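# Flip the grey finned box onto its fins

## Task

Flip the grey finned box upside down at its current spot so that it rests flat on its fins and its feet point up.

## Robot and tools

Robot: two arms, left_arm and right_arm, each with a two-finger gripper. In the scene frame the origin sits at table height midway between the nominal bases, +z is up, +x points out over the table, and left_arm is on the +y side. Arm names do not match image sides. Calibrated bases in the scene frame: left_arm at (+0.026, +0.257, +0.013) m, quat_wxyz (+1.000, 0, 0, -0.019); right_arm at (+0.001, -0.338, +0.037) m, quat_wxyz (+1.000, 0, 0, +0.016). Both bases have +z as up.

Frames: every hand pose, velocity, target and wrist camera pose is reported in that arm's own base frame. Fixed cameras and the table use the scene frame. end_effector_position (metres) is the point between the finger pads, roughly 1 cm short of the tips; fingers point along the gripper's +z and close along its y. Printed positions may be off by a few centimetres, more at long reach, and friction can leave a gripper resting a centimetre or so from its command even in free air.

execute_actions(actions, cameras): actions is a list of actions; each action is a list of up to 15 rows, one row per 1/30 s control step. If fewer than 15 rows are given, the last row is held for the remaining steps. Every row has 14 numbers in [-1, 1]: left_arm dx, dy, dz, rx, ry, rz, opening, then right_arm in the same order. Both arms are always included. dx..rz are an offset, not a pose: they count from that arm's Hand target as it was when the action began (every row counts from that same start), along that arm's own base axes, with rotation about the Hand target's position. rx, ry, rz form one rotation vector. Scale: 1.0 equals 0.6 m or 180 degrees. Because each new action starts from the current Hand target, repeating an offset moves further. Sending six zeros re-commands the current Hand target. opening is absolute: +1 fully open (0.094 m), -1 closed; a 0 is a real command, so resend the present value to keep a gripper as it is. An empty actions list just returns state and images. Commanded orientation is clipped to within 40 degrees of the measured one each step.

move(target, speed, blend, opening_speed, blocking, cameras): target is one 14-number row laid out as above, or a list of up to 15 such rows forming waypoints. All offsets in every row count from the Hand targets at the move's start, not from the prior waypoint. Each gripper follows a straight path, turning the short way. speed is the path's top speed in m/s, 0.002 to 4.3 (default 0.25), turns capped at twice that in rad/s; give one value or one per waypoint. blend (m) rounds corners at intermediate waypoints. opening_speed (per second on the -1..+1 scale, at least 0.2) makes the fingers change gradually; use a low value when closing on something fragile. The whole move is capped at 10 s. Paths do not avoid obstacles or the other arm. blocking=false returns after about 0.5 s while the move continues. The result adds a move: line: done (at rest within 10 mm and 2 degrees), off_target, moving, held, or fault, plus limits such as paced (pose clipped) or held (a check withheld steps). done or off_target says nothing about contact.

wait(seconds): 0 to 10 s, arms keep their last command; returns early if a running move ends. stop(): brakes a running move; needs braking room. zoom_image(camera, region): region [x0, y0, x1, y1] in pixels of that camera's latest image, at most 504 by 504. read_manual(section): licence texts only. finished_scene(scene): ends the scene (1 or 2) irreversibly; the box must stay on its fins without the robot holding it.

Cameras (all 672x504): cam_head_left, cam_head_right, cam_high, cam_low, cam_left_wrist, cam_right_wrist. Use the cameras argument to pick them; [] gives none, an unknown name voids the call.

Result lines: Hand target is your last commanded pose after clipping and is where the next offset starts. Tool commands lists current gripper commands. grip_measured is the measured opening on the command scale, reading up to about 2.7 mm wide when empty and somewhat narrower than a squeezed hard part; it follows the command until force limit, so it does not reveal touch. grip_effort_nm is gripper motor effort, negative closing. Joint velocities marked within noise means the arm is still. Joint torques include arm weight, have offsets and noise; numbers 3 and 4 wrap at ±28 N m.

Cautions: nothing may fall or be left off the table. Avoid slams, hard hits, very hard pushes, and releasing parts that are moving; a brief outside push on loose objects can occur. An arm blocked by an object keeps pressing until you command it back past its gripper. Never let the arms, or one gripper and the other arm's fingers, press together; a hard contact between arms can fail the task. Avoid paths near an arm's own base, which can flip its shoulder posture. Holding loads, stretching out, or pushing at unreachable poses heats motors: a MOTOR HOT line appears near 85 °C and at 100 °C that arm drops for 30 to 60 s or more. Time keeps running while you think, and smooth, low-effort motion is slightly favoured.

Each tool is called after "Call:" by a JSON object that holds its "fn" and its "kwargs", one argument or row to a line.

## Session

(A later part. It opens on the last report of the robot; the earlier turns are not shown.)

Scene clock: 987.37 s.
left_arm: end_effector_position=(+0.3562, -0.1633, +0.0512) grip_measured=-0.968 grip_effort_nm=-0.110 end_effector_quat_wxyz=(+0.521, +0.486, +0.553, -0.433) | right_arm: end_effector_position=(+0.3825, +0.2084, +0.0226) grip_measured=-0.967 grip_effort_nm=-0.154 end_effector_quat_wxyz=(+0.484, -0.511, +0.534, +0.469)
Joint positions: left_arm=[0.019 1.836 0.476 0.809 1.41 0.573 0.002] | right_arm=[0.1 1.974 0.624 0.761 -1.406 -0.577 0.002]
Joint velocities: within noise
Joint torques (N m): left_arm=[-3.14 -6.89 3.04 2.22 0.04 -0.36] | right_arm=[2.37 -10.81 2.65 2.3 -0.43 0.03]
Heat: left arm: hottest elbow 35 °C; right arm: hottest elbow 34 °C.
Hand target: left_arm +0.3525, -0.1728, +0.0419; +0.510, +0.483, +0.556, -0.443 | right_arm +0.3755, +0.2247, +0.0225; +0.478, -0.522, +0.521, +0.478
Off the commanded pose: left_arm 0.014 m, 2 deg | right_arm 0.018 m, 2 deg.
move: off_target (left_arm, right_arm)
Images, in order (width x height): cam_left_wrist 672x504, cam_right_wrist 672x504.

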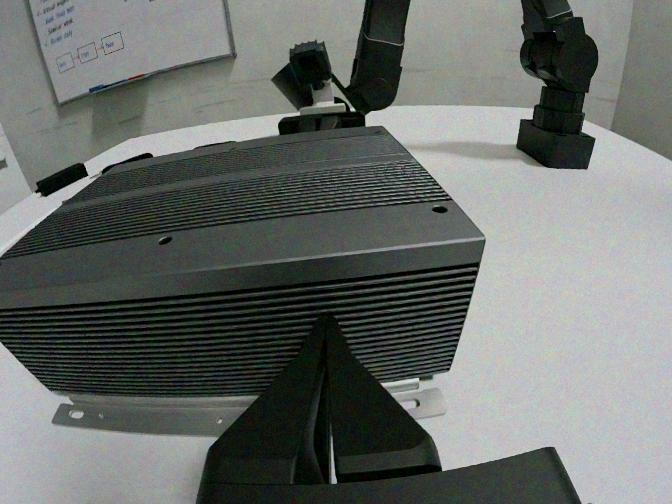

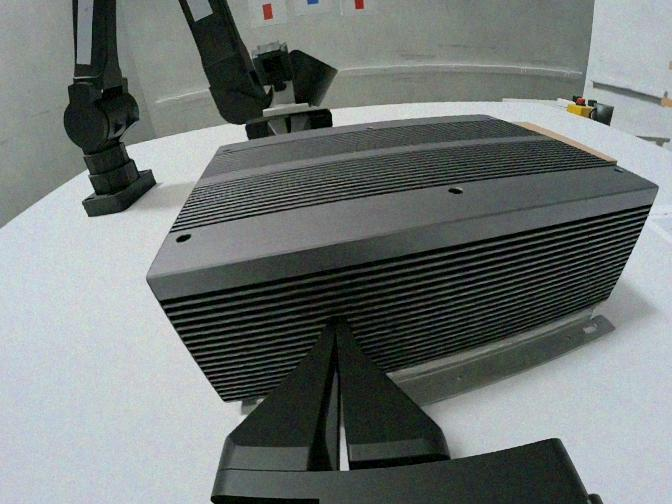

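Call:
{"fn": "move", "kwargs": {
  "target": [0.022,-0.066,0.015,0,0,0,-0.97,-0.0025,0.055,0,0,0,0,-0.97],
  "speed": 0.04,
  "cameras": ["cam_left_wrist","cam_right_wrist"]
}}

Scene clock: 1005.83 s.
left_arm: end_effector_position=(+0.3669, -0.1628, +0.0498) grip_measured=-0.968 grip_effort_nm=-0.100 end_effector_quat_wxyz=(+0.524, +0.447, +0.589, -0.423) | right_arm: end_effector_position=(+0.3930, +0.2108, +0.0222) grip_measured=-0.967 grip_effort_nm=-0.149 end_effector_quat_wxyz=(+0.498, -0.491, +0.553, +0.452)
Joint positions: left_arm=[0.012 1.874 0.454 1.033 1.321 0.347 0.002] | right_arm=[0.109 2.009 0.609 0.986 -1.335 -0.392 0.002]
Joint velocities: within noise
Joint torques (N m): left_arm=[-11.63 -7.94 5.34 2.85 -0.3 -0.37] | right_arm=[8 -10.52 2.86 2.43 -0.46 0.04]
Heat: left arm: hottest elbow 35 °C; right arm: hottest elbow 34 °C.
Hand target: left_arm +0.3657, -0.2124, +0.0509; +0.510, +0.483, +0.556, -0.443 | right_arm +0.3741, +0.2577, +0.0224; +0.478, -0.522, +0.521, +0.478
Off the commanded pose: left_arm 0.050 m, 6 deg | right_arm 0.051 m, 6 deg.
move: off_target (left_arm, right_arm)
Images, in order (width x height): cam_left_wrist 672x504, cam_right_wrist 672x504.

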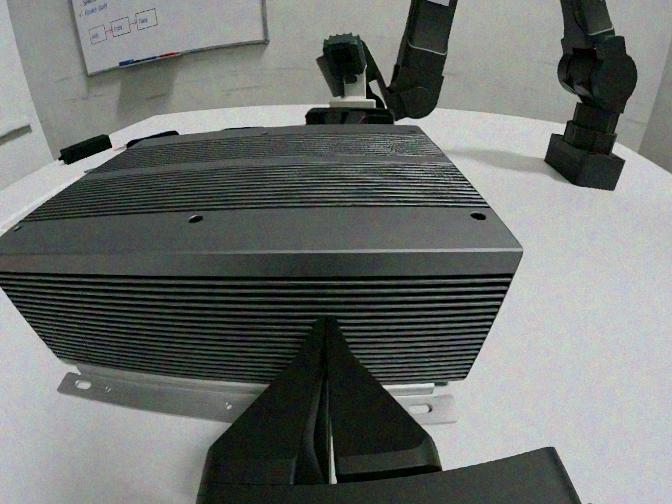

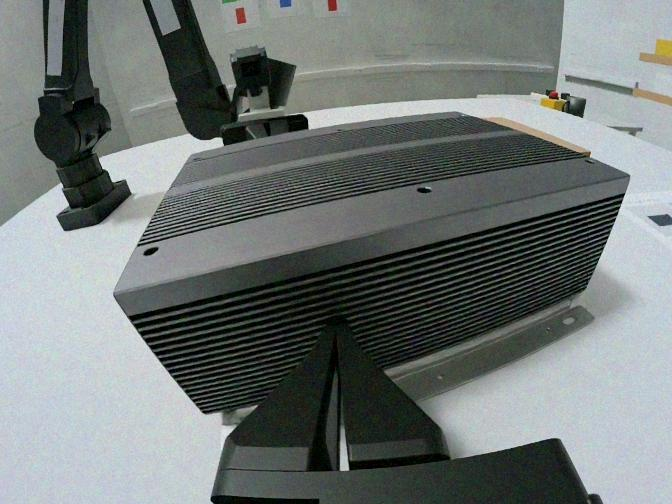

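Call:
{"fn": "move", "kwargs": {
  "target": [0,0,0.06,0,0,0,-0.97,0,0,0.06,0,0,0,-0.97],
  "speed": 0.04,
  "cameras": ["cam_left_wrist","cam_right_wrist"]
}}

Scene clock: 1017.23 s.
left_arm: end_effector_position=(+0.3663, -0.1649, +0.0517) grip_measured=-0.968 grip_effort_nm=-0.095 end_effector_quat_wxyz=(+0.505, +0.425, +0.616, -0.430) | right_arm: end_effector_position=(+0.3932, +0.2097, +0.0238) grip_measured=-0.967 grip_effort_nm=-0.139 end_effector_quat_wxyz=(+0.482, -0.470, +0.585, +0.453)
Joint positions: left_arm=[0.001 1.829 0.445 0.945 1.285 0.321 0.002] | right_arm=[0.111 1.967 0.594 0.901 -1.291 -0.379 0.002]
Joint velocities: within noise
Joint torques (N m): left_arm=[-10.7 -13.98 5.6 2.55 1.2 -0.33] | right_arm=[8.29 -16.85 3.18 2.28 -2.48 0.02]
Heat: left arm: hottest elbow 35 °C; right arm: hottest elbow 33 °C.
Hand target: left_arm +0.3657, -0.2124, +0.0870; +0.511, +0.483, +0.556, -0.443 | right_arm +0.3739, +0.2578, +0.0583; +0.477, -0.522, +0.521, +0.478
Off the commanded pose: left_arm 0.059 m, 10 deg | right_arm 0.062 m, 10 deg.
move: off_target (left_arm, right_arm)
Images, in order (width x height): cam_left_wrist 672x504, cam_right_wrist 672x504.

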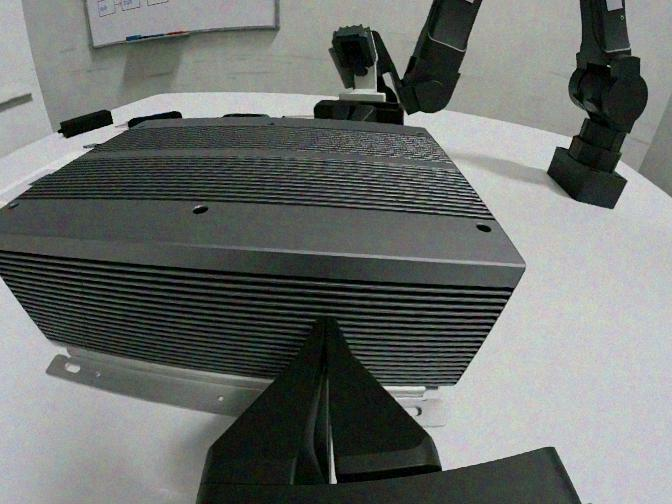

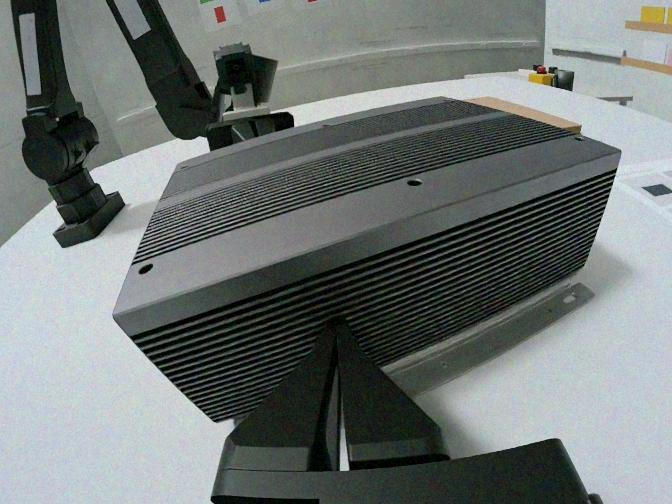

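Call:
{"fn": "move", "kwargs": {
  "target": [0.005,-0.03,0.06,0,0,0,-0.97,-0.005,0.03,0.06,0,0,0,-0.97],
  "speed": 0.04,
  "cameras": ["cam_left_wrist","cam_right_wrist","cam_high"]
}}

Scene clock: 1029.87 s.
left_arm: end_effector_position=(+0.3593, -0.2296, +0.1157) grip_measured=-0.968 grip_effort_nm=-0.081 end_effector_quat_wxyz=(+0.506, +0.483, +0.558, -0.446) | right_arm: end_effector_position=(+0.3653, +0.2744, +0.0960) grip_measured=-0.968 grip_effort_nm=-0.139 end_effector_quat_wxyz=(-0.480, +0.525, -0.517, -0.476)
Joint positions: left_arm=[-0.175 1.647 0.486 0.87 1.249 0.267 0.002] | right_arm=[0.276 1.777 0.592 0.874 -1.286 -0.31 0.002]
Joint velocities: within noise
Joint torques (N m): left_arm=[-0.56 -9 6.37 1.51 0.14 -0.29] | right_arm=[-0.67 -9.7 5.01 1.31 -0.1 0.05]
Heat: left arm: hottest elbow 35 °C; right arm: hottest elbow 33 °C.
Hand target: left_arm +0.3686, -0.2304, +0.1228; +0.510, +0.483, +0.556, -0.443 | right_arm +0.3710, +0.2758, +0.0945; -0.478, +0.522, -0.521, -0.478
Off the commanded pose: left_arm 0.012 m, 1 deg | right_arm 0.006 m, 1 deg.
move: off_target (left_arm)
Images, in order (width x height): cam_high 672x504, cam_left_wrist 672x504, cam_right_wrist 672x504.

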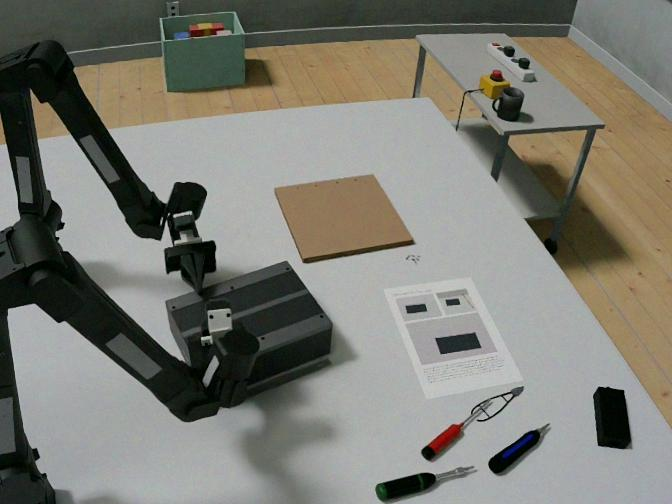

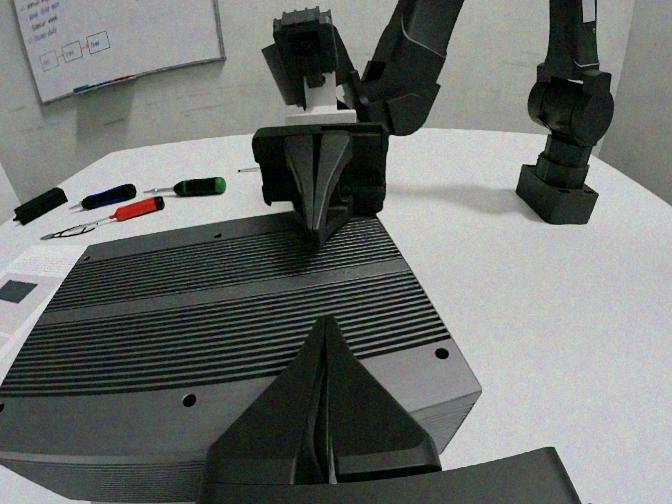

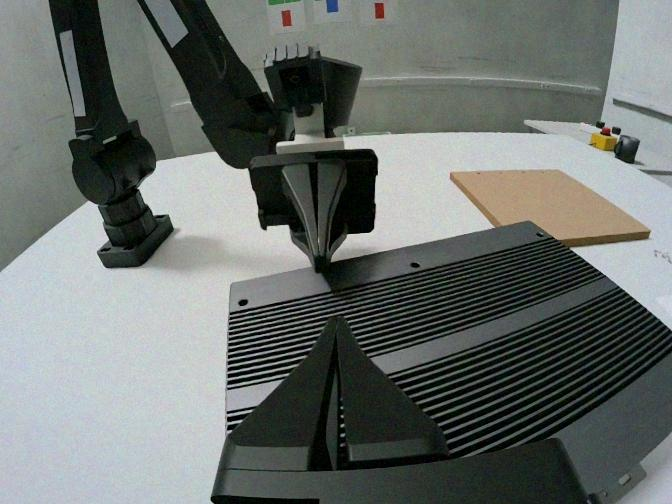

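Call:
{"fn": "move", "kwargs": {
  "target": [
    [-0.06,0.2,0.05,0,0,0,-0.5,0,-0.2,0.1,0,0,0,-0.97],
    [-0.114,0.35,0.02,0,0,0,-0.5,-0.118,-0.45,0.26,0.022,-0.022,-0.5,-0.97],
    [-0.114,0.35,0,0,0,0,-0.5,-0.188,0.0,0.26,0.316,0.4485,-0.4305,1],
    [-0.114,0.35,0,0,0,0,-0.5,-0.188,0.037,-0.094,0.316,0.4485,-0.4305,1]
  ],
  "speed": 0.3
}}

Scene clock: 1116.00 s.
left_arm: end_effector_position=(+0.3006, -0.0246, +0.1250) grip_measured=-0.503 grip_effort_nm=0.154 end_effector_quat_wxyz=(+0.616, +0.357, +0.614, -0.340) | right_arm: end_effector_position=(+0.2602, +0.2906, +0.0373) grip_measured=+0.998 grip_effort_nm=0.076 end_effector_quat_wxyz=(+0.395, +0.518, +0.604, +0.459)
Joint positions: left_arm=[0.527 1.406 0.256 0.581 1.554 0.591 0.023] | right_arm=[1.224 1.717 0.342 0.849 1.01 2.025 0.094]
Joint velocities: within noise
Joint torques (N m): left_arm=[0.03 -3.72 4.66 1.18 0.57 -0.04] | right_arm=[-0.38 -6.59 3.07 2.29 0.44 -0.19]
Heat: left arm: hottest elbow 36 °C; right arm: hottest elbow 36 °C.
Hand target: left_arm +0.3002, -0.0205, +0.1229; +0.510, +0.483, +0.556, -0.443 | right_arm +0.2581, +0.2980, +0.0381; +0.393, +0.513, +0.605, +0.465
Off the commanded pose: left_arm 0.005 m, 23 deg | right_arm 0.008 m, 1 deg.
joint sent to its limit (left arm) — joint 5 (wrist yaw), upper limit. The joint targets are off in orientation, not in position.
move: off_target (left_arm); target 3's new opening was sent with right_arm's hand 0.026 m and 2 deg from that target

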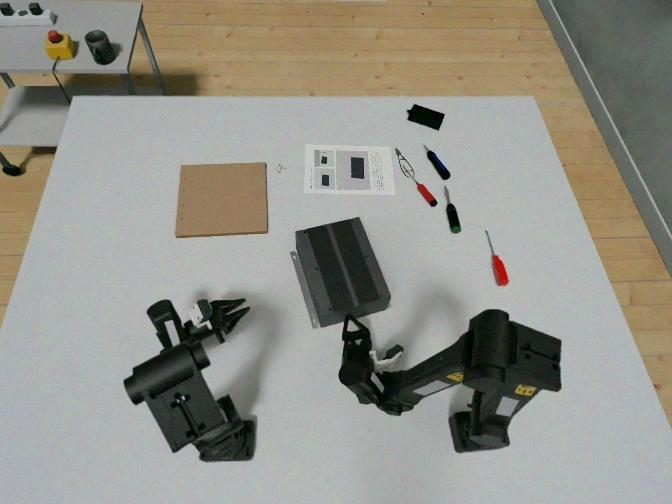

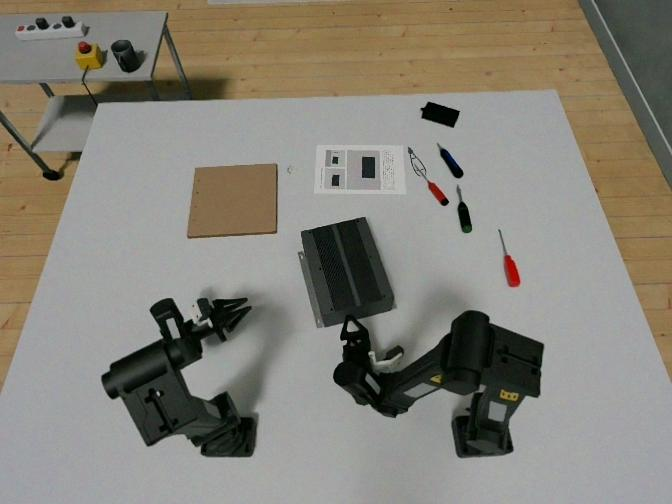

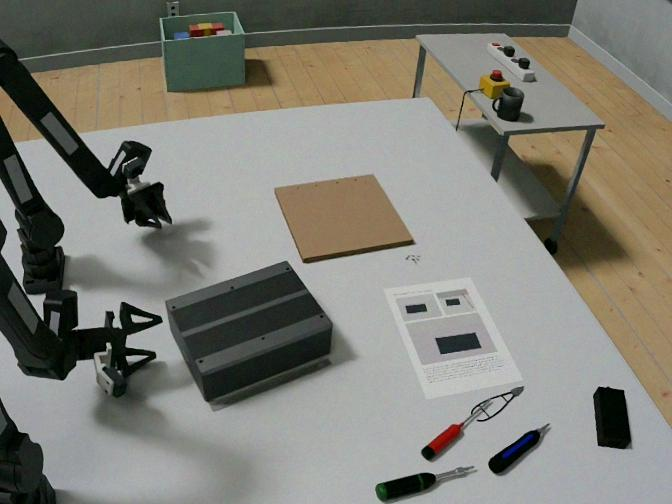

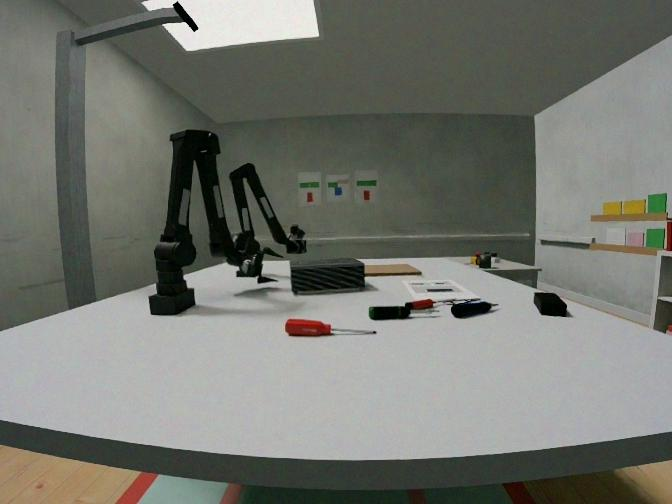

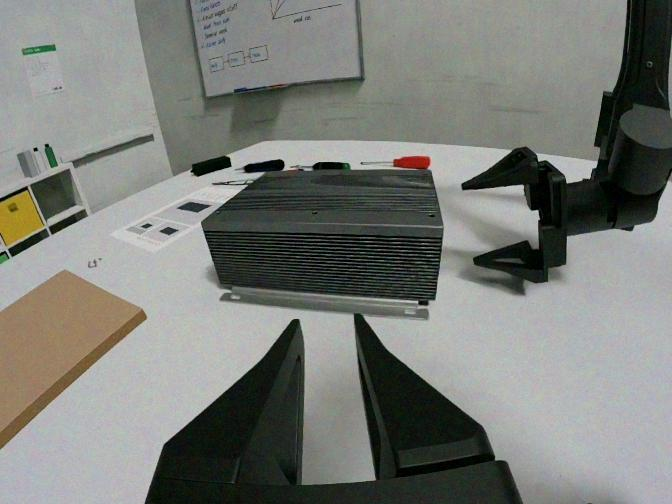

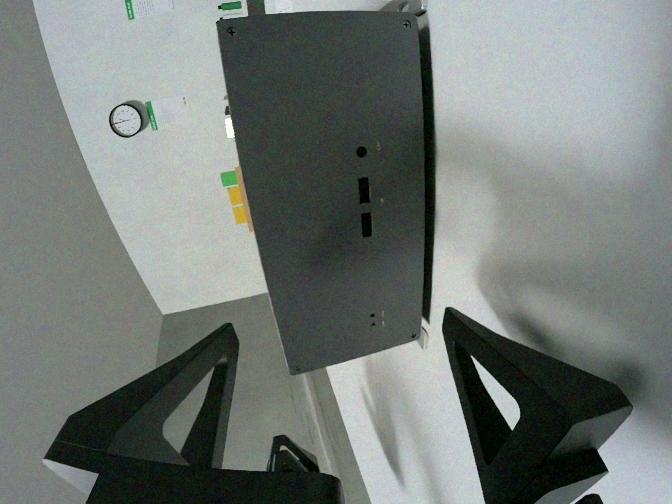

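Call:
{"fn": "move", "kwargs": {
  "target": [
    [0,0,0,0,0,0,-0.5,-0.05,0,0.3,0,0,0,1],
    [0,0,0,0,0,0,-0.5,0.28,-0.797,0.187,-0.342,0.289,0.378,0.2],
    [0,0,0,0,0,0,-0.5,0.28,-0.797,-0.1,-0.342,0.289,0.378,0.2],
    [0,0,0,0,0,0,-0.5,0.28,-0.797,-0.1,-0.342,0.289,0.378,-0.75]
  ],
  "speed": [0.3,0.35,0.2,0.1],
  "cameras": ["cam_right_wrist","cam_head_left"]
}}

Scene clock: 1214.43 s.
left_arm: end_effector_position=(+0.2972, -0.0264, +0.1194) grip_measured=-0.503 grip_effort_nm=0.159 end_effector_quat_wxyz=(+0.612, +0.349, +0.619, -0.348) | right_arm: end_effector_position=(+0.4237, -0.1728, -0.0217) grip_measured=-0.401 grip_effort_nm=-1.038 end_effector_quat_wxyz=(-0.005, -0.003, +1.000, +0.004)
Joint positions: left_arm=[0.527 1.406 0.256 0.492 1.554 0.655 0.023] | right_arm=[-0.388 1.813 1.073 -0.843 -0.004 -0.393 0.028]
Joint velocities: within noise
Joint torques (N m): left_arm=[0.03 -4.66 5.37 1.18 0.62 -0.09] | right_arm=[-1.85 -13.68 6.28 0.85 0.03 -0.12]
Heat: left arm: hottest elbow 35 °C; right arm: hottest elbow 35 °C.
Hand target: left_arm +0.3002, -0.0204, +0.1229; +0.510, +0.483, +0.556, -0.443 | right_arm +0.4262, -0.1802, -0.0219; +0.000, -0.001, +1.000, +0.001
Off the commanded pose: left_arm 0.008 m, 23 deg | right_arm 0.008 m, 1 deg.
joint sent to its limit (left arm) — joint 5 (wrist yaw), upper limit. The joint targets are off in orientation, not in position.
move: off_target (left_arm); target 2's new opening was sent with right_arm's hand 0.020 m and 2 deg from that target
Images, in order (width x height): cam_head_left 672x504, cam_right_wrist 672x504.

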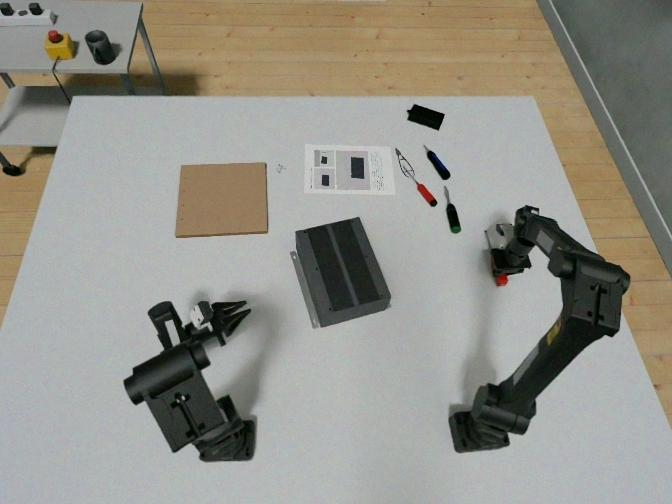

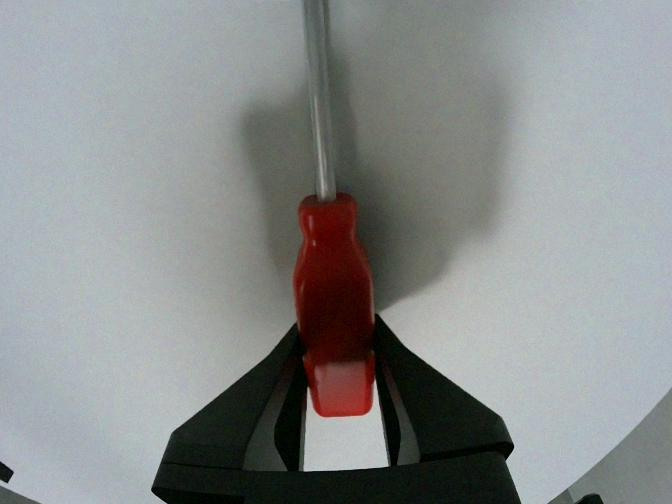

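Call:
{"fn": "zoom_image", "kwargs": {
  "camera": "cam_right_wrist",
  "region": [240, 0, 440, 430]
}}

Scaled by 1.172 from the camera's 672x504 image, which has a finer 960x720 frame.

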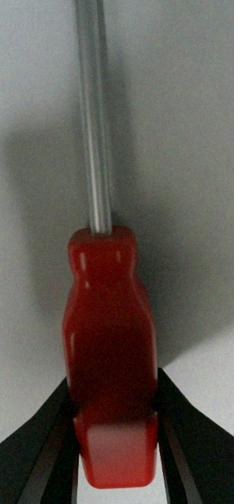

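Call:
{"fn": "zoom_image", "kwargs": {
  "camera": "cam_head_left",
  "region": [380, 90, 540, 250]
}}

Call:
{"fn": "zoom_image", "kwargs": {
  "camera": "cam_low",
  "region": [350, 280, 580, 330]
}}

Call:
{"fn": "zoom_image", "kwargs": {
  "camera": "cam_high",
  "region": [370, 370, 640, 504]
}}

Scaled by 3.150.

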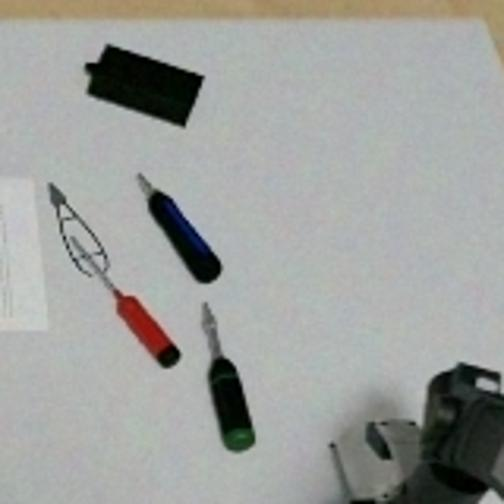

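This scene's latest camera images include none from cam_low. They are from: cam_head_left, cam_right_wrist. cam_low's image comes with the result of a call that names it in "cameras".

This scene's latest camera images include none from cam_high. They are from: cam_head_left, cam_right_wrist. cam_high's image comes with the result of a call that names it in "cameras".

Call:
{"fn": "move", "kwargs": {
  "target": [
    [0,0,0,0,0,0,-0.5,-0.05,0.1,0.35,0,0,0.1,-0.75],
    [0,0,0,0,0,0,-0.5,-0.18,0.45,0.35,0,0,0.5,-0.75],
    [0,0,0,0,0,0,-0.5,-0.285,0.838,0.3,0,0,0.889,-0.75],
    [0,0,0,0,0,0,-0.5,-0.285,0.838,0.06,0,0,0.889,-0.75]
  ],
  "speed": [0.25,0.25,0.25,0.15]
}}

Scene clock: 1297.23 s.
left_arm: end_effector_position=(+0.2943, -0.0282, +0.1154) grip_measured=-0.503 grip_effort_nm=0.154 end_effector_quat_wxyz=(+0.608, +0.344, +0.622, -0.353) | right_arm: end_effector_position=(+0.2547, +0.3159, +0.0129) grip_measured=-0.400 grip_effort_nm=-1.038 end_effector_quat_wxyz=(+0.007, +0.983, -0.182, -0.004)
Joint positions: left_arm=[0.527 1.406 0.256 0.422 1.554 0.707 0.023] | right_arm=[0.893 1.642 0.946 -0.891 -0.001 -1.883 0.028]
Joint velocities: within noise
Joint torques (N m): left_arm=[0.09 -5.13 6.02 1.05 0.65 -0.04] | right_arm=[0.56 -10.58 6.5 0.81 -0.08 -0.11]
Heat: left arm: hottest elbow 35 °C; right arm: hottest elbow 37 °C.
Hand target: left_arm +0.3002, -0.0204, +0.1229; +0.511, +0.483, +0.556, -0.443 | right_arm +0.2553, +0.3227, +0.0140; +0.001, +0.985, -0.173, +0.000
Off the commanded pose: left_arm 0.012 m, 23 deg | right_arm 0.007 m, 1 deg.
joint sent to its limit (left arm) — joint 5 (wrist yaw), upper limit. The joint targets are off in orientation, not in position.
move: off_target (left_arm)

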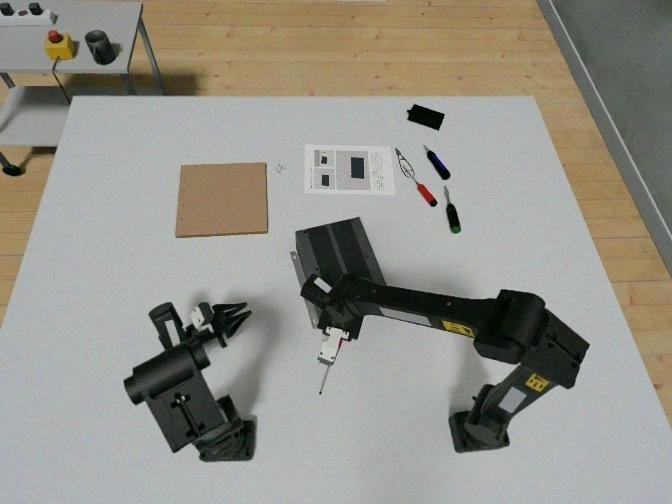

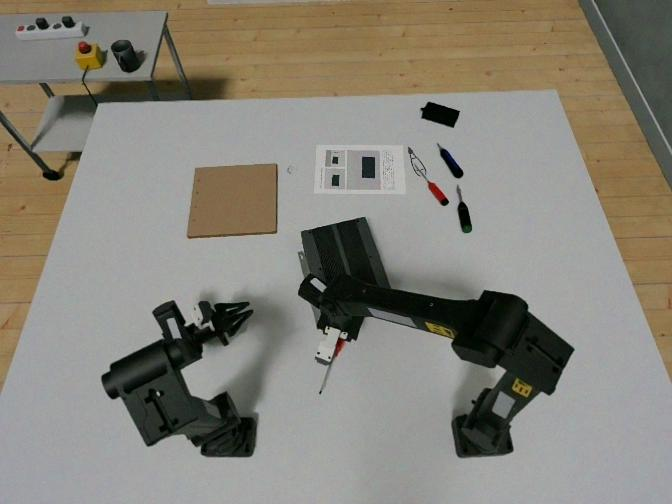

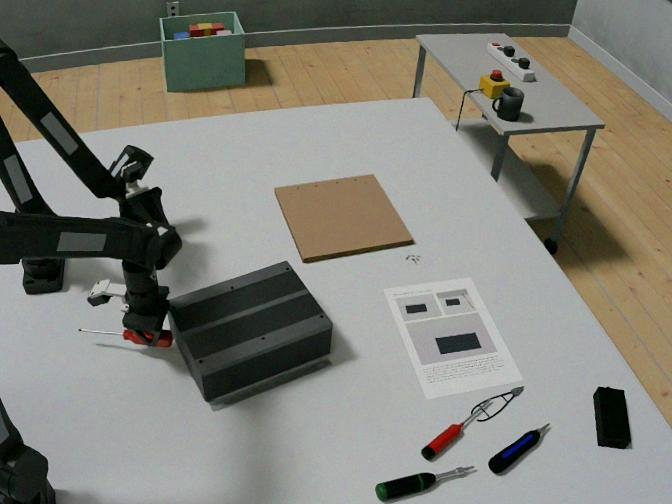

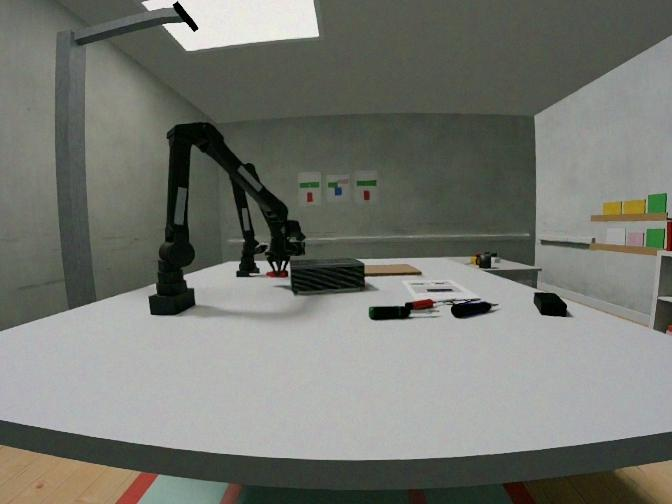

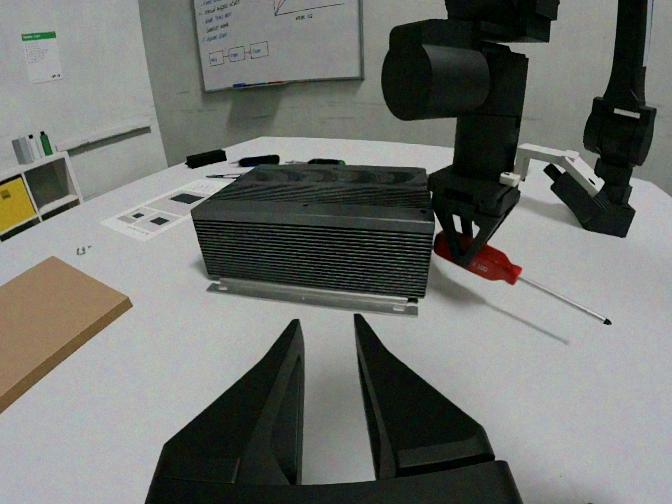

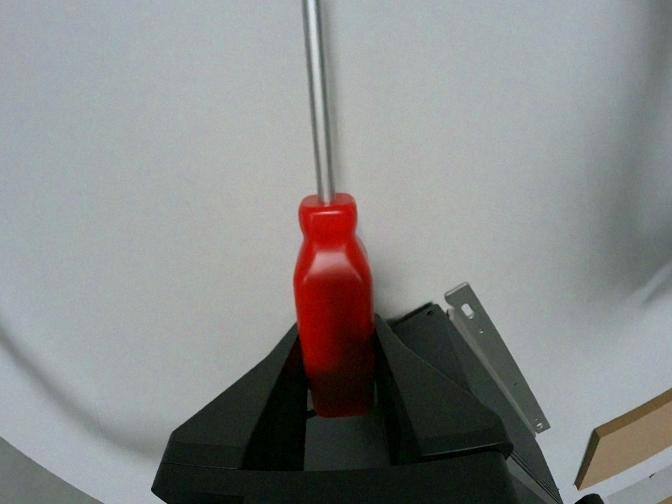

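Call:
{"fn": "move", "kwargs": {
  "target": [
    [0,0,0,0,0,0,-0.5,-0.022,0.006,0,0,0,0,-0.75],
    [0,0,0,0,0,0,-0.5,-0.022,0.006,-0.062,0,0,0,-0.75],
    [0,0,0,0,0,0,-0.5,-0.022,0.006,-0.062,0,0,0,-0.1],
    [0,0,0,0,0,0,-0.5,-0.022,0.006,0.3,0,0,0,-0.1]
  ],
  "speed": 0.1,
  "opening_speed": 0.8,
  "cameras": ["cam_left_wrist","cam_right_wrist","cam_high"]
}}

Scene clock: 1310.83 s.
left_arm: end_effector_position=(+0.2927, -0.0291, +0.1145) grip_measured=-0.503 grip_effort_nm=0.154 end_effector_quat_wxyz=(+0.607, +0.343, +0.623, -0.354) | right_arm: end_effector_position=(+0.2380, +0.3128, +0.1748) grip_measured=-0.102 grip_effort_nm=0.076 end_effector_quat_wxyz=(+0.020, +0.984, -0.175, -0.011)
Joint positions: left_arm=[0.527 1.401 0.256 0.385 1.554 0.734 0.023] | right_arm=[0.921 1.425 1.175 -1.366 -0.001 -1.869 0.042]
Joint velocities: within noise
Joint torques (N m): left_arm=[0.09 -5.42 6.38 1.16 0.67 -0.05] | right_arm=[0.5 -10.58 10.8 -0.09 -0.09 0.03]
Heat: left arm: hottest elbow 36 °C; right arm: hottest elbow 37 °C.
Hand target: left_arm +0.3002, -0.0204, +0.1229; +0.511, +0.483, +0.556, -0.443 | right_arm +0.2421, +0.3262, +0.1940; +0.001, +0.985, -0.173, +0.000
Off the commanded pose: left_arm 0.014 m, 23 deg | right_arm 0.024 m, 3 deg.
joint sent to its limit (left arm) — joint 5 (wrist yaw), upper limit. The joint targets are off in orientation, not in position.
move: off_target (left_arm, right_arm)
Images, in order (width x height): cam_high 672x504, cam_left_wrist 672x504, cam_right_wrist 672x504.

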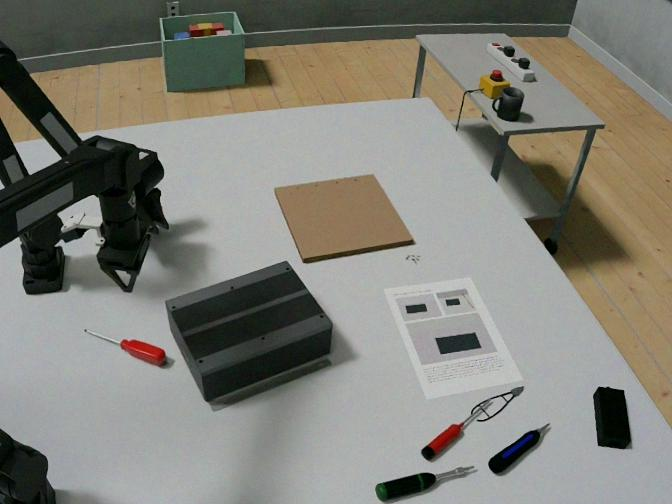

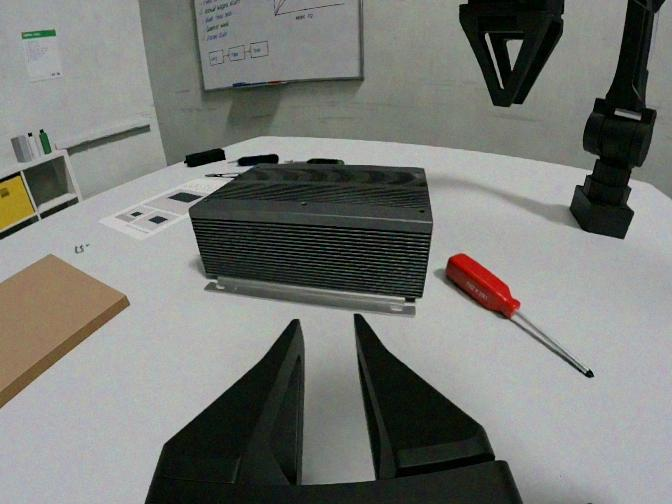

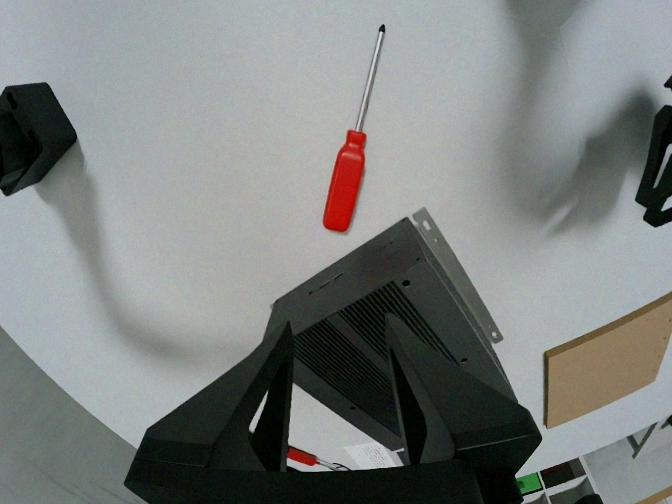

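Call:
{"fn": "move", "kwargs": {
  "target": [
    [0,0,0,0,0,0,-0.5,0,0,-0.355,0,0,0,-0.1],
    [0,0,0,0,0,0,-0.5,0,0,-0.355,0,0,0,-0.6],
    [0,0,0,0,0,0,-0.5,0.036,-0.013,-0.355,0,0,0,-0.6],
    [0,0,0,0,0,0,-0.5,0.036,-0.013,-0.355,0,0,0,-0.1],
    [0,0,0,0,0,0,-0.5,0.03,-0.013,0,0,0,0,-0.1]
  ],
  "speed": [0.15,0.1,0.06,0.1,0.15],
  "opening_speed": 0.8,
  "cameras": ["cam_left_wrist","cam_right_wrist"]
}}

Scene clock: 1349.60 s.
left_arm: end_effector_position=(+0.2925, -0.0292, +0.1144) grip_measured=-0.503 grip_effort_nm=0.159 end_effector_quat_wxyz=(+0.607, +0.343, +0.623, -0.355) | right_arm: end_effector_position=(+0.2490, +0.3105, +0.1761) grip_measured=-0.102 grip_effort_nm=0.076 end_effector_quat_wxyz=(+0.018, +0.986, -0.165, -0.011)
Joint positions: left_arm=[0.527 1.394 0.263 0.329 1.554 0.777 0.023] | right_arm=[0.895 1.435 1.189 -1.366 -0.002 -1.915 0.042]
Joint velocities: within noise
Joint torques (N m): left_arm=[0.09 -5.3 6.46 1.06 0.69 -0.06] | right_arm=[-1.38 -10.46 10.63 0.08 -0.04 0.06]
Heat: left arm: hottest elbow 36 °C; right arm: hottest elbow 40 °C.
Hand target: left_arm +0.3002, -0.0204, +0.1229; +0.511, +0.483, +0.556, -0.443 | right_arm +0.2600, +0.3185, +0.1940; +0.001, +0.985, -0.173, +0.000
Off the commanded pose: left_arm 0.014 m, 23 deg | right_arm 0.022 m, 2 deg.
joint sent to its limit (left arm) — joint 5 (wrist yaw), upper limit. The joint targets are off in orientation, not in position.
move: off_target (left_arm, right_arm); target 2's new opening was sent with right_arm's hand 0.018 m and 0 deg from that target; target 4's new opening was sent with right_arm's hand 0.021 m and 1 deg from that target
Images, in order (width x height): cam_left_wrist 672x504, cam_right_wrist 672x504.

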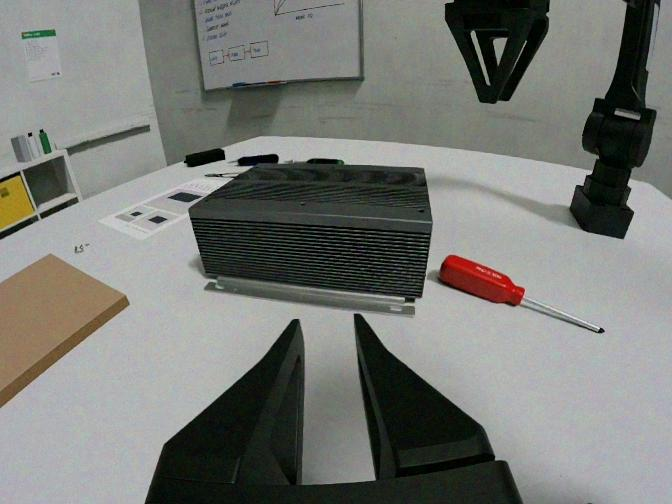

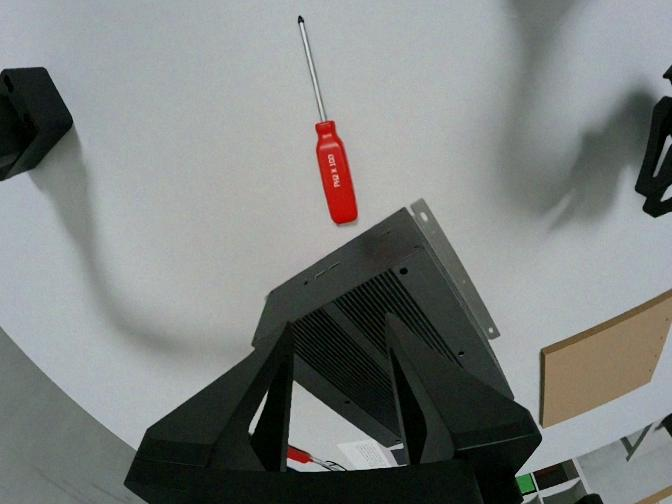

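Call:
{"fn": "move", "kwargs": {
  "target": [
    [0,0,0,0,0,0,-0.5,0.006,0,-0.355,0,0,0,-0.1],
    [0,0,0,0,0,0,-0.5,0.006,0,-0.355,0,0,0,-0.75],
    [0,0,0,0,0,0,-0.5,0.006,0,0,0,0,0,-0.75],
    [0,0,0,0,0,0,-0.5,-0.1,-0.04,0,0,0,-0.4,-0.75],
    [0,0,0,0,0,0,-0.5,-0.205,-0.077,0,0,0,-0.811,-0.75],
    [0,0,0,0,0,0,-0.5,-0.205,-0.077,-0.3,0,0,-0.811,-0.75]
  ],
  "speed": [0.2,0.1,0.2,0.3,0.3,0.2],
  "opening_speed": 1.2
}}

Scene clock: 1442.87 s.
left_arm: end_effector_position=(+0.2912, -0.0300, +0.1132) grip_measured=-0.503 grip_effort_nm=0.154 end_effector_quat_wxyz=(+0.605, +0.342, +0.624, -0.356) | right_arm: end_effector_position=(+0.1385, +0.2668, +0.0151) grip_measured=-0.748 grip_effort_nm=-0.090 end_effector_quat_wxyz=(-0.003, -0.120, +0.993, -0.001)
Joint positions: left_arm=[0.527 1.383 0.279 0.189 1.554 0.885 0.023] | right_arm=[1.091 1.38 0.652 -0.847 -0.005 0.85 0.012]
Joint velocities: within noise
Joint torques (N m): left_arm=[0.03 -5.3 6.89 0.94 0.74 -0.08] | right_arm=[0.44 -4.95 6.23 0.7 0.22 0.09]
Heat: left arm: hottest elbow 37 °C; right arm: hottest elbow 44 °C.
Hand target: left_arm +0.3003, -0.0204, +0.1229; +0.510, +0.483, +0.556, -0.443 | right_arm +0.1370, +0.2723, +0.0140; +0.000, -0.123, +0.992, +0.001
Off the commanded pose: left_arm 0.016 m, 23 deg | right_arm 0.006 m, 1 deg.
joint sent to its limit (left arm) — joint 5 (wrist yaw), upper limit. The joint targets are off in orientation, not in position.
move: off_target (left_arm); target 2's new opening was sent with right_arm's hand 0.022 m and 2 deg from that target

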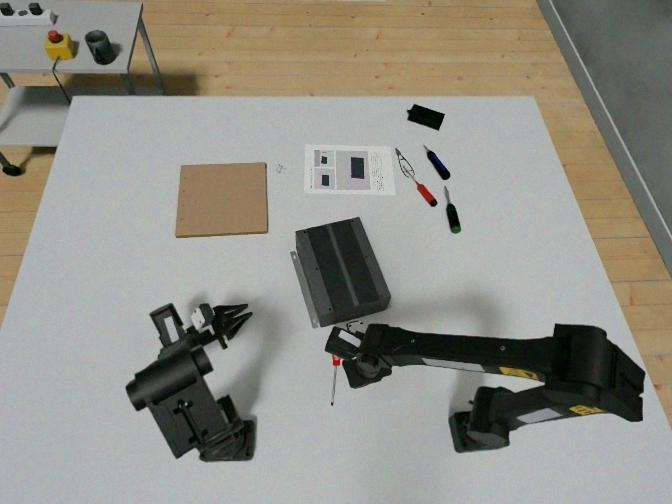

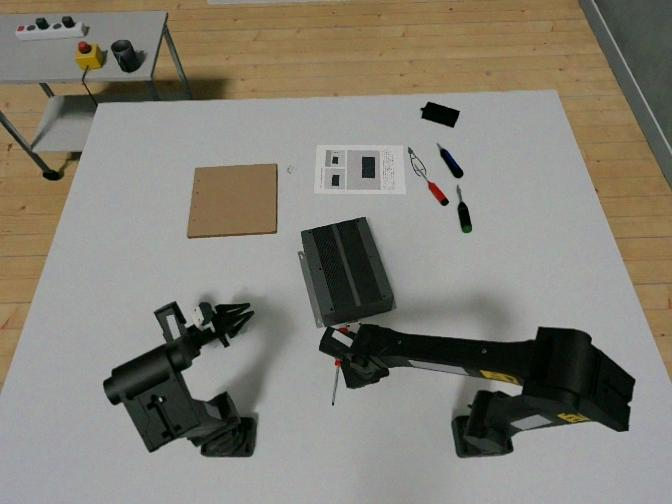

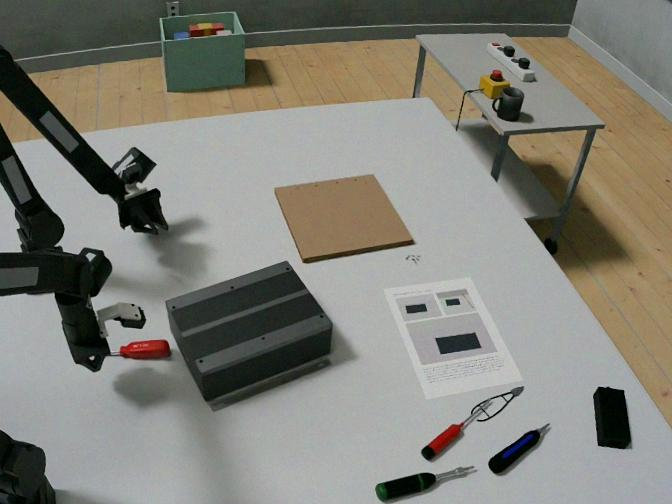

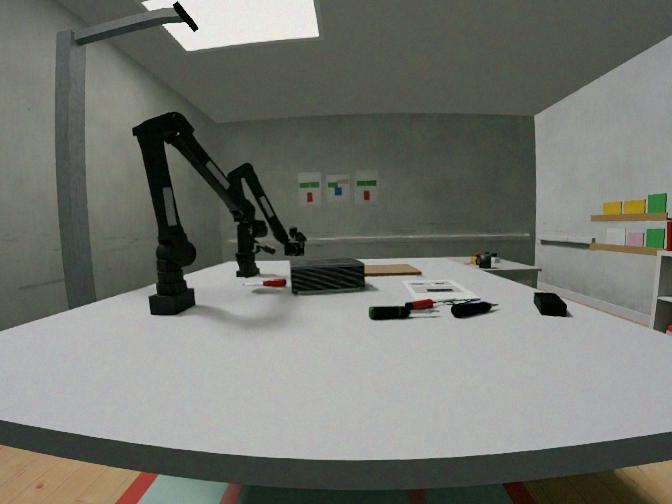

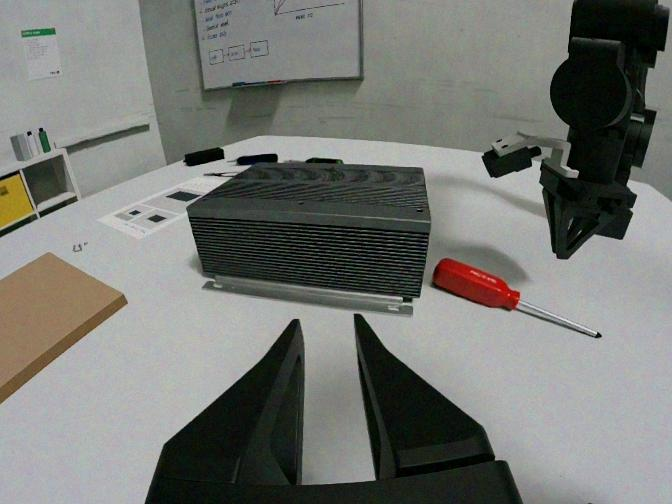

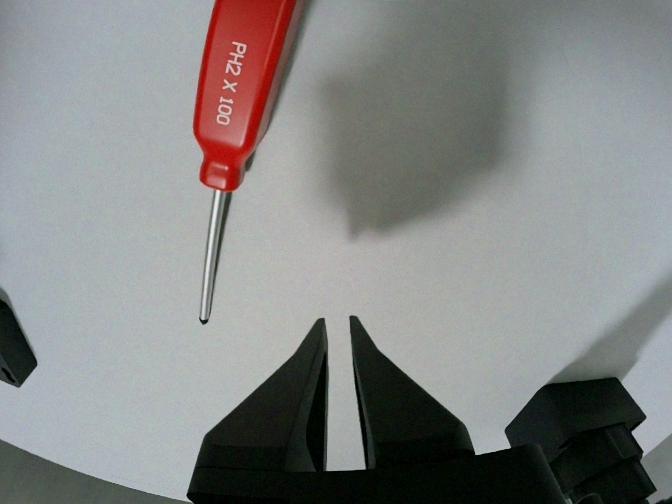

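Call:
{"fn": "move", "kwargs": {
  "target": [
    [0,0,0,0,0,0,-0.5,0,0,0.15,0,0,0,-0.1],
    [0,0,0,0,0,0,-0.5,0.172,0.08,0.15,0,0,0.839,0.0],
    [0,0,0,0,0,0,-0.5,0.172,0.08,-0.064,0,0,0.839,0.0]
  ],
  "speed": [0.2,0.3,0.1],
  "cameras": ["cam_right_wrist"]
}}

Scene clock: 1481.83 s.
left_arm: end_effector_position=(+0.2920, -0.0295, +0.1135) grip_measured=-0.503 grip_effort_nm=0.154 end_effector_quat_wxyz=(+0.605, +0.344, +0.624, -0.356) | right_arm: end_effector_position=(+0.2345, +0.3211, -0.0221) grip_measured=-0.002 grip_effort_nm=0.071 end_effector_quat_wxyz=(+0.004, +0.992, -0.126, +0.001)
Joint positions: left_arm=[0.527 1.378 0.312 -0.006 1.554 1.043 0.023] | right_arm=[0.943 1.689 0.886 -0.774 0.005 -1.945 0.047]
Joint velocities: within noise
Joint torques (N m): left_arm=[-0.09 -5.42 6.94 0.83 0.78 -0.08] | right_arm=[-2.08 -10.23 5.48 0.8 -0.27 -0.13]
Heat: left arm: hottest elbow 37 °C; right arm: hottest elbow 42 °C.
Hand target: left_arm +0.3003, -0.0203, +0.1229; +0.511, +0.483, +0.556, -0.443 | right_arm +0.2403, +0.3202, -0.0244; +0.001, +0.992, -0.129, +0.000
Off the commanded pose: left_arm 0.016 m, 23 deg | right_arm 0.006 m, 0 deg.
joint sent to its limit (left arm) — joint 5 (wrist yaw), upper limit. The joint targets are off in orientation, not in position.
move: off_target (left_arm); target 2's new opening was sent with right_arm's hand 0.021 m and 2 deg from that target
Images, in order (width x height): cam_right_wrist 672x504.

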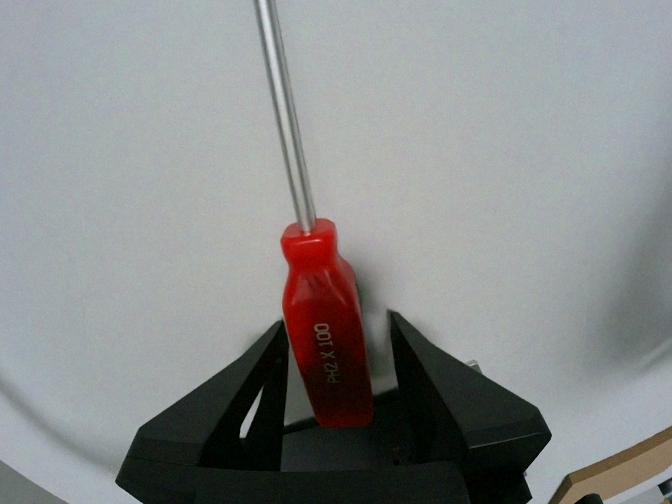

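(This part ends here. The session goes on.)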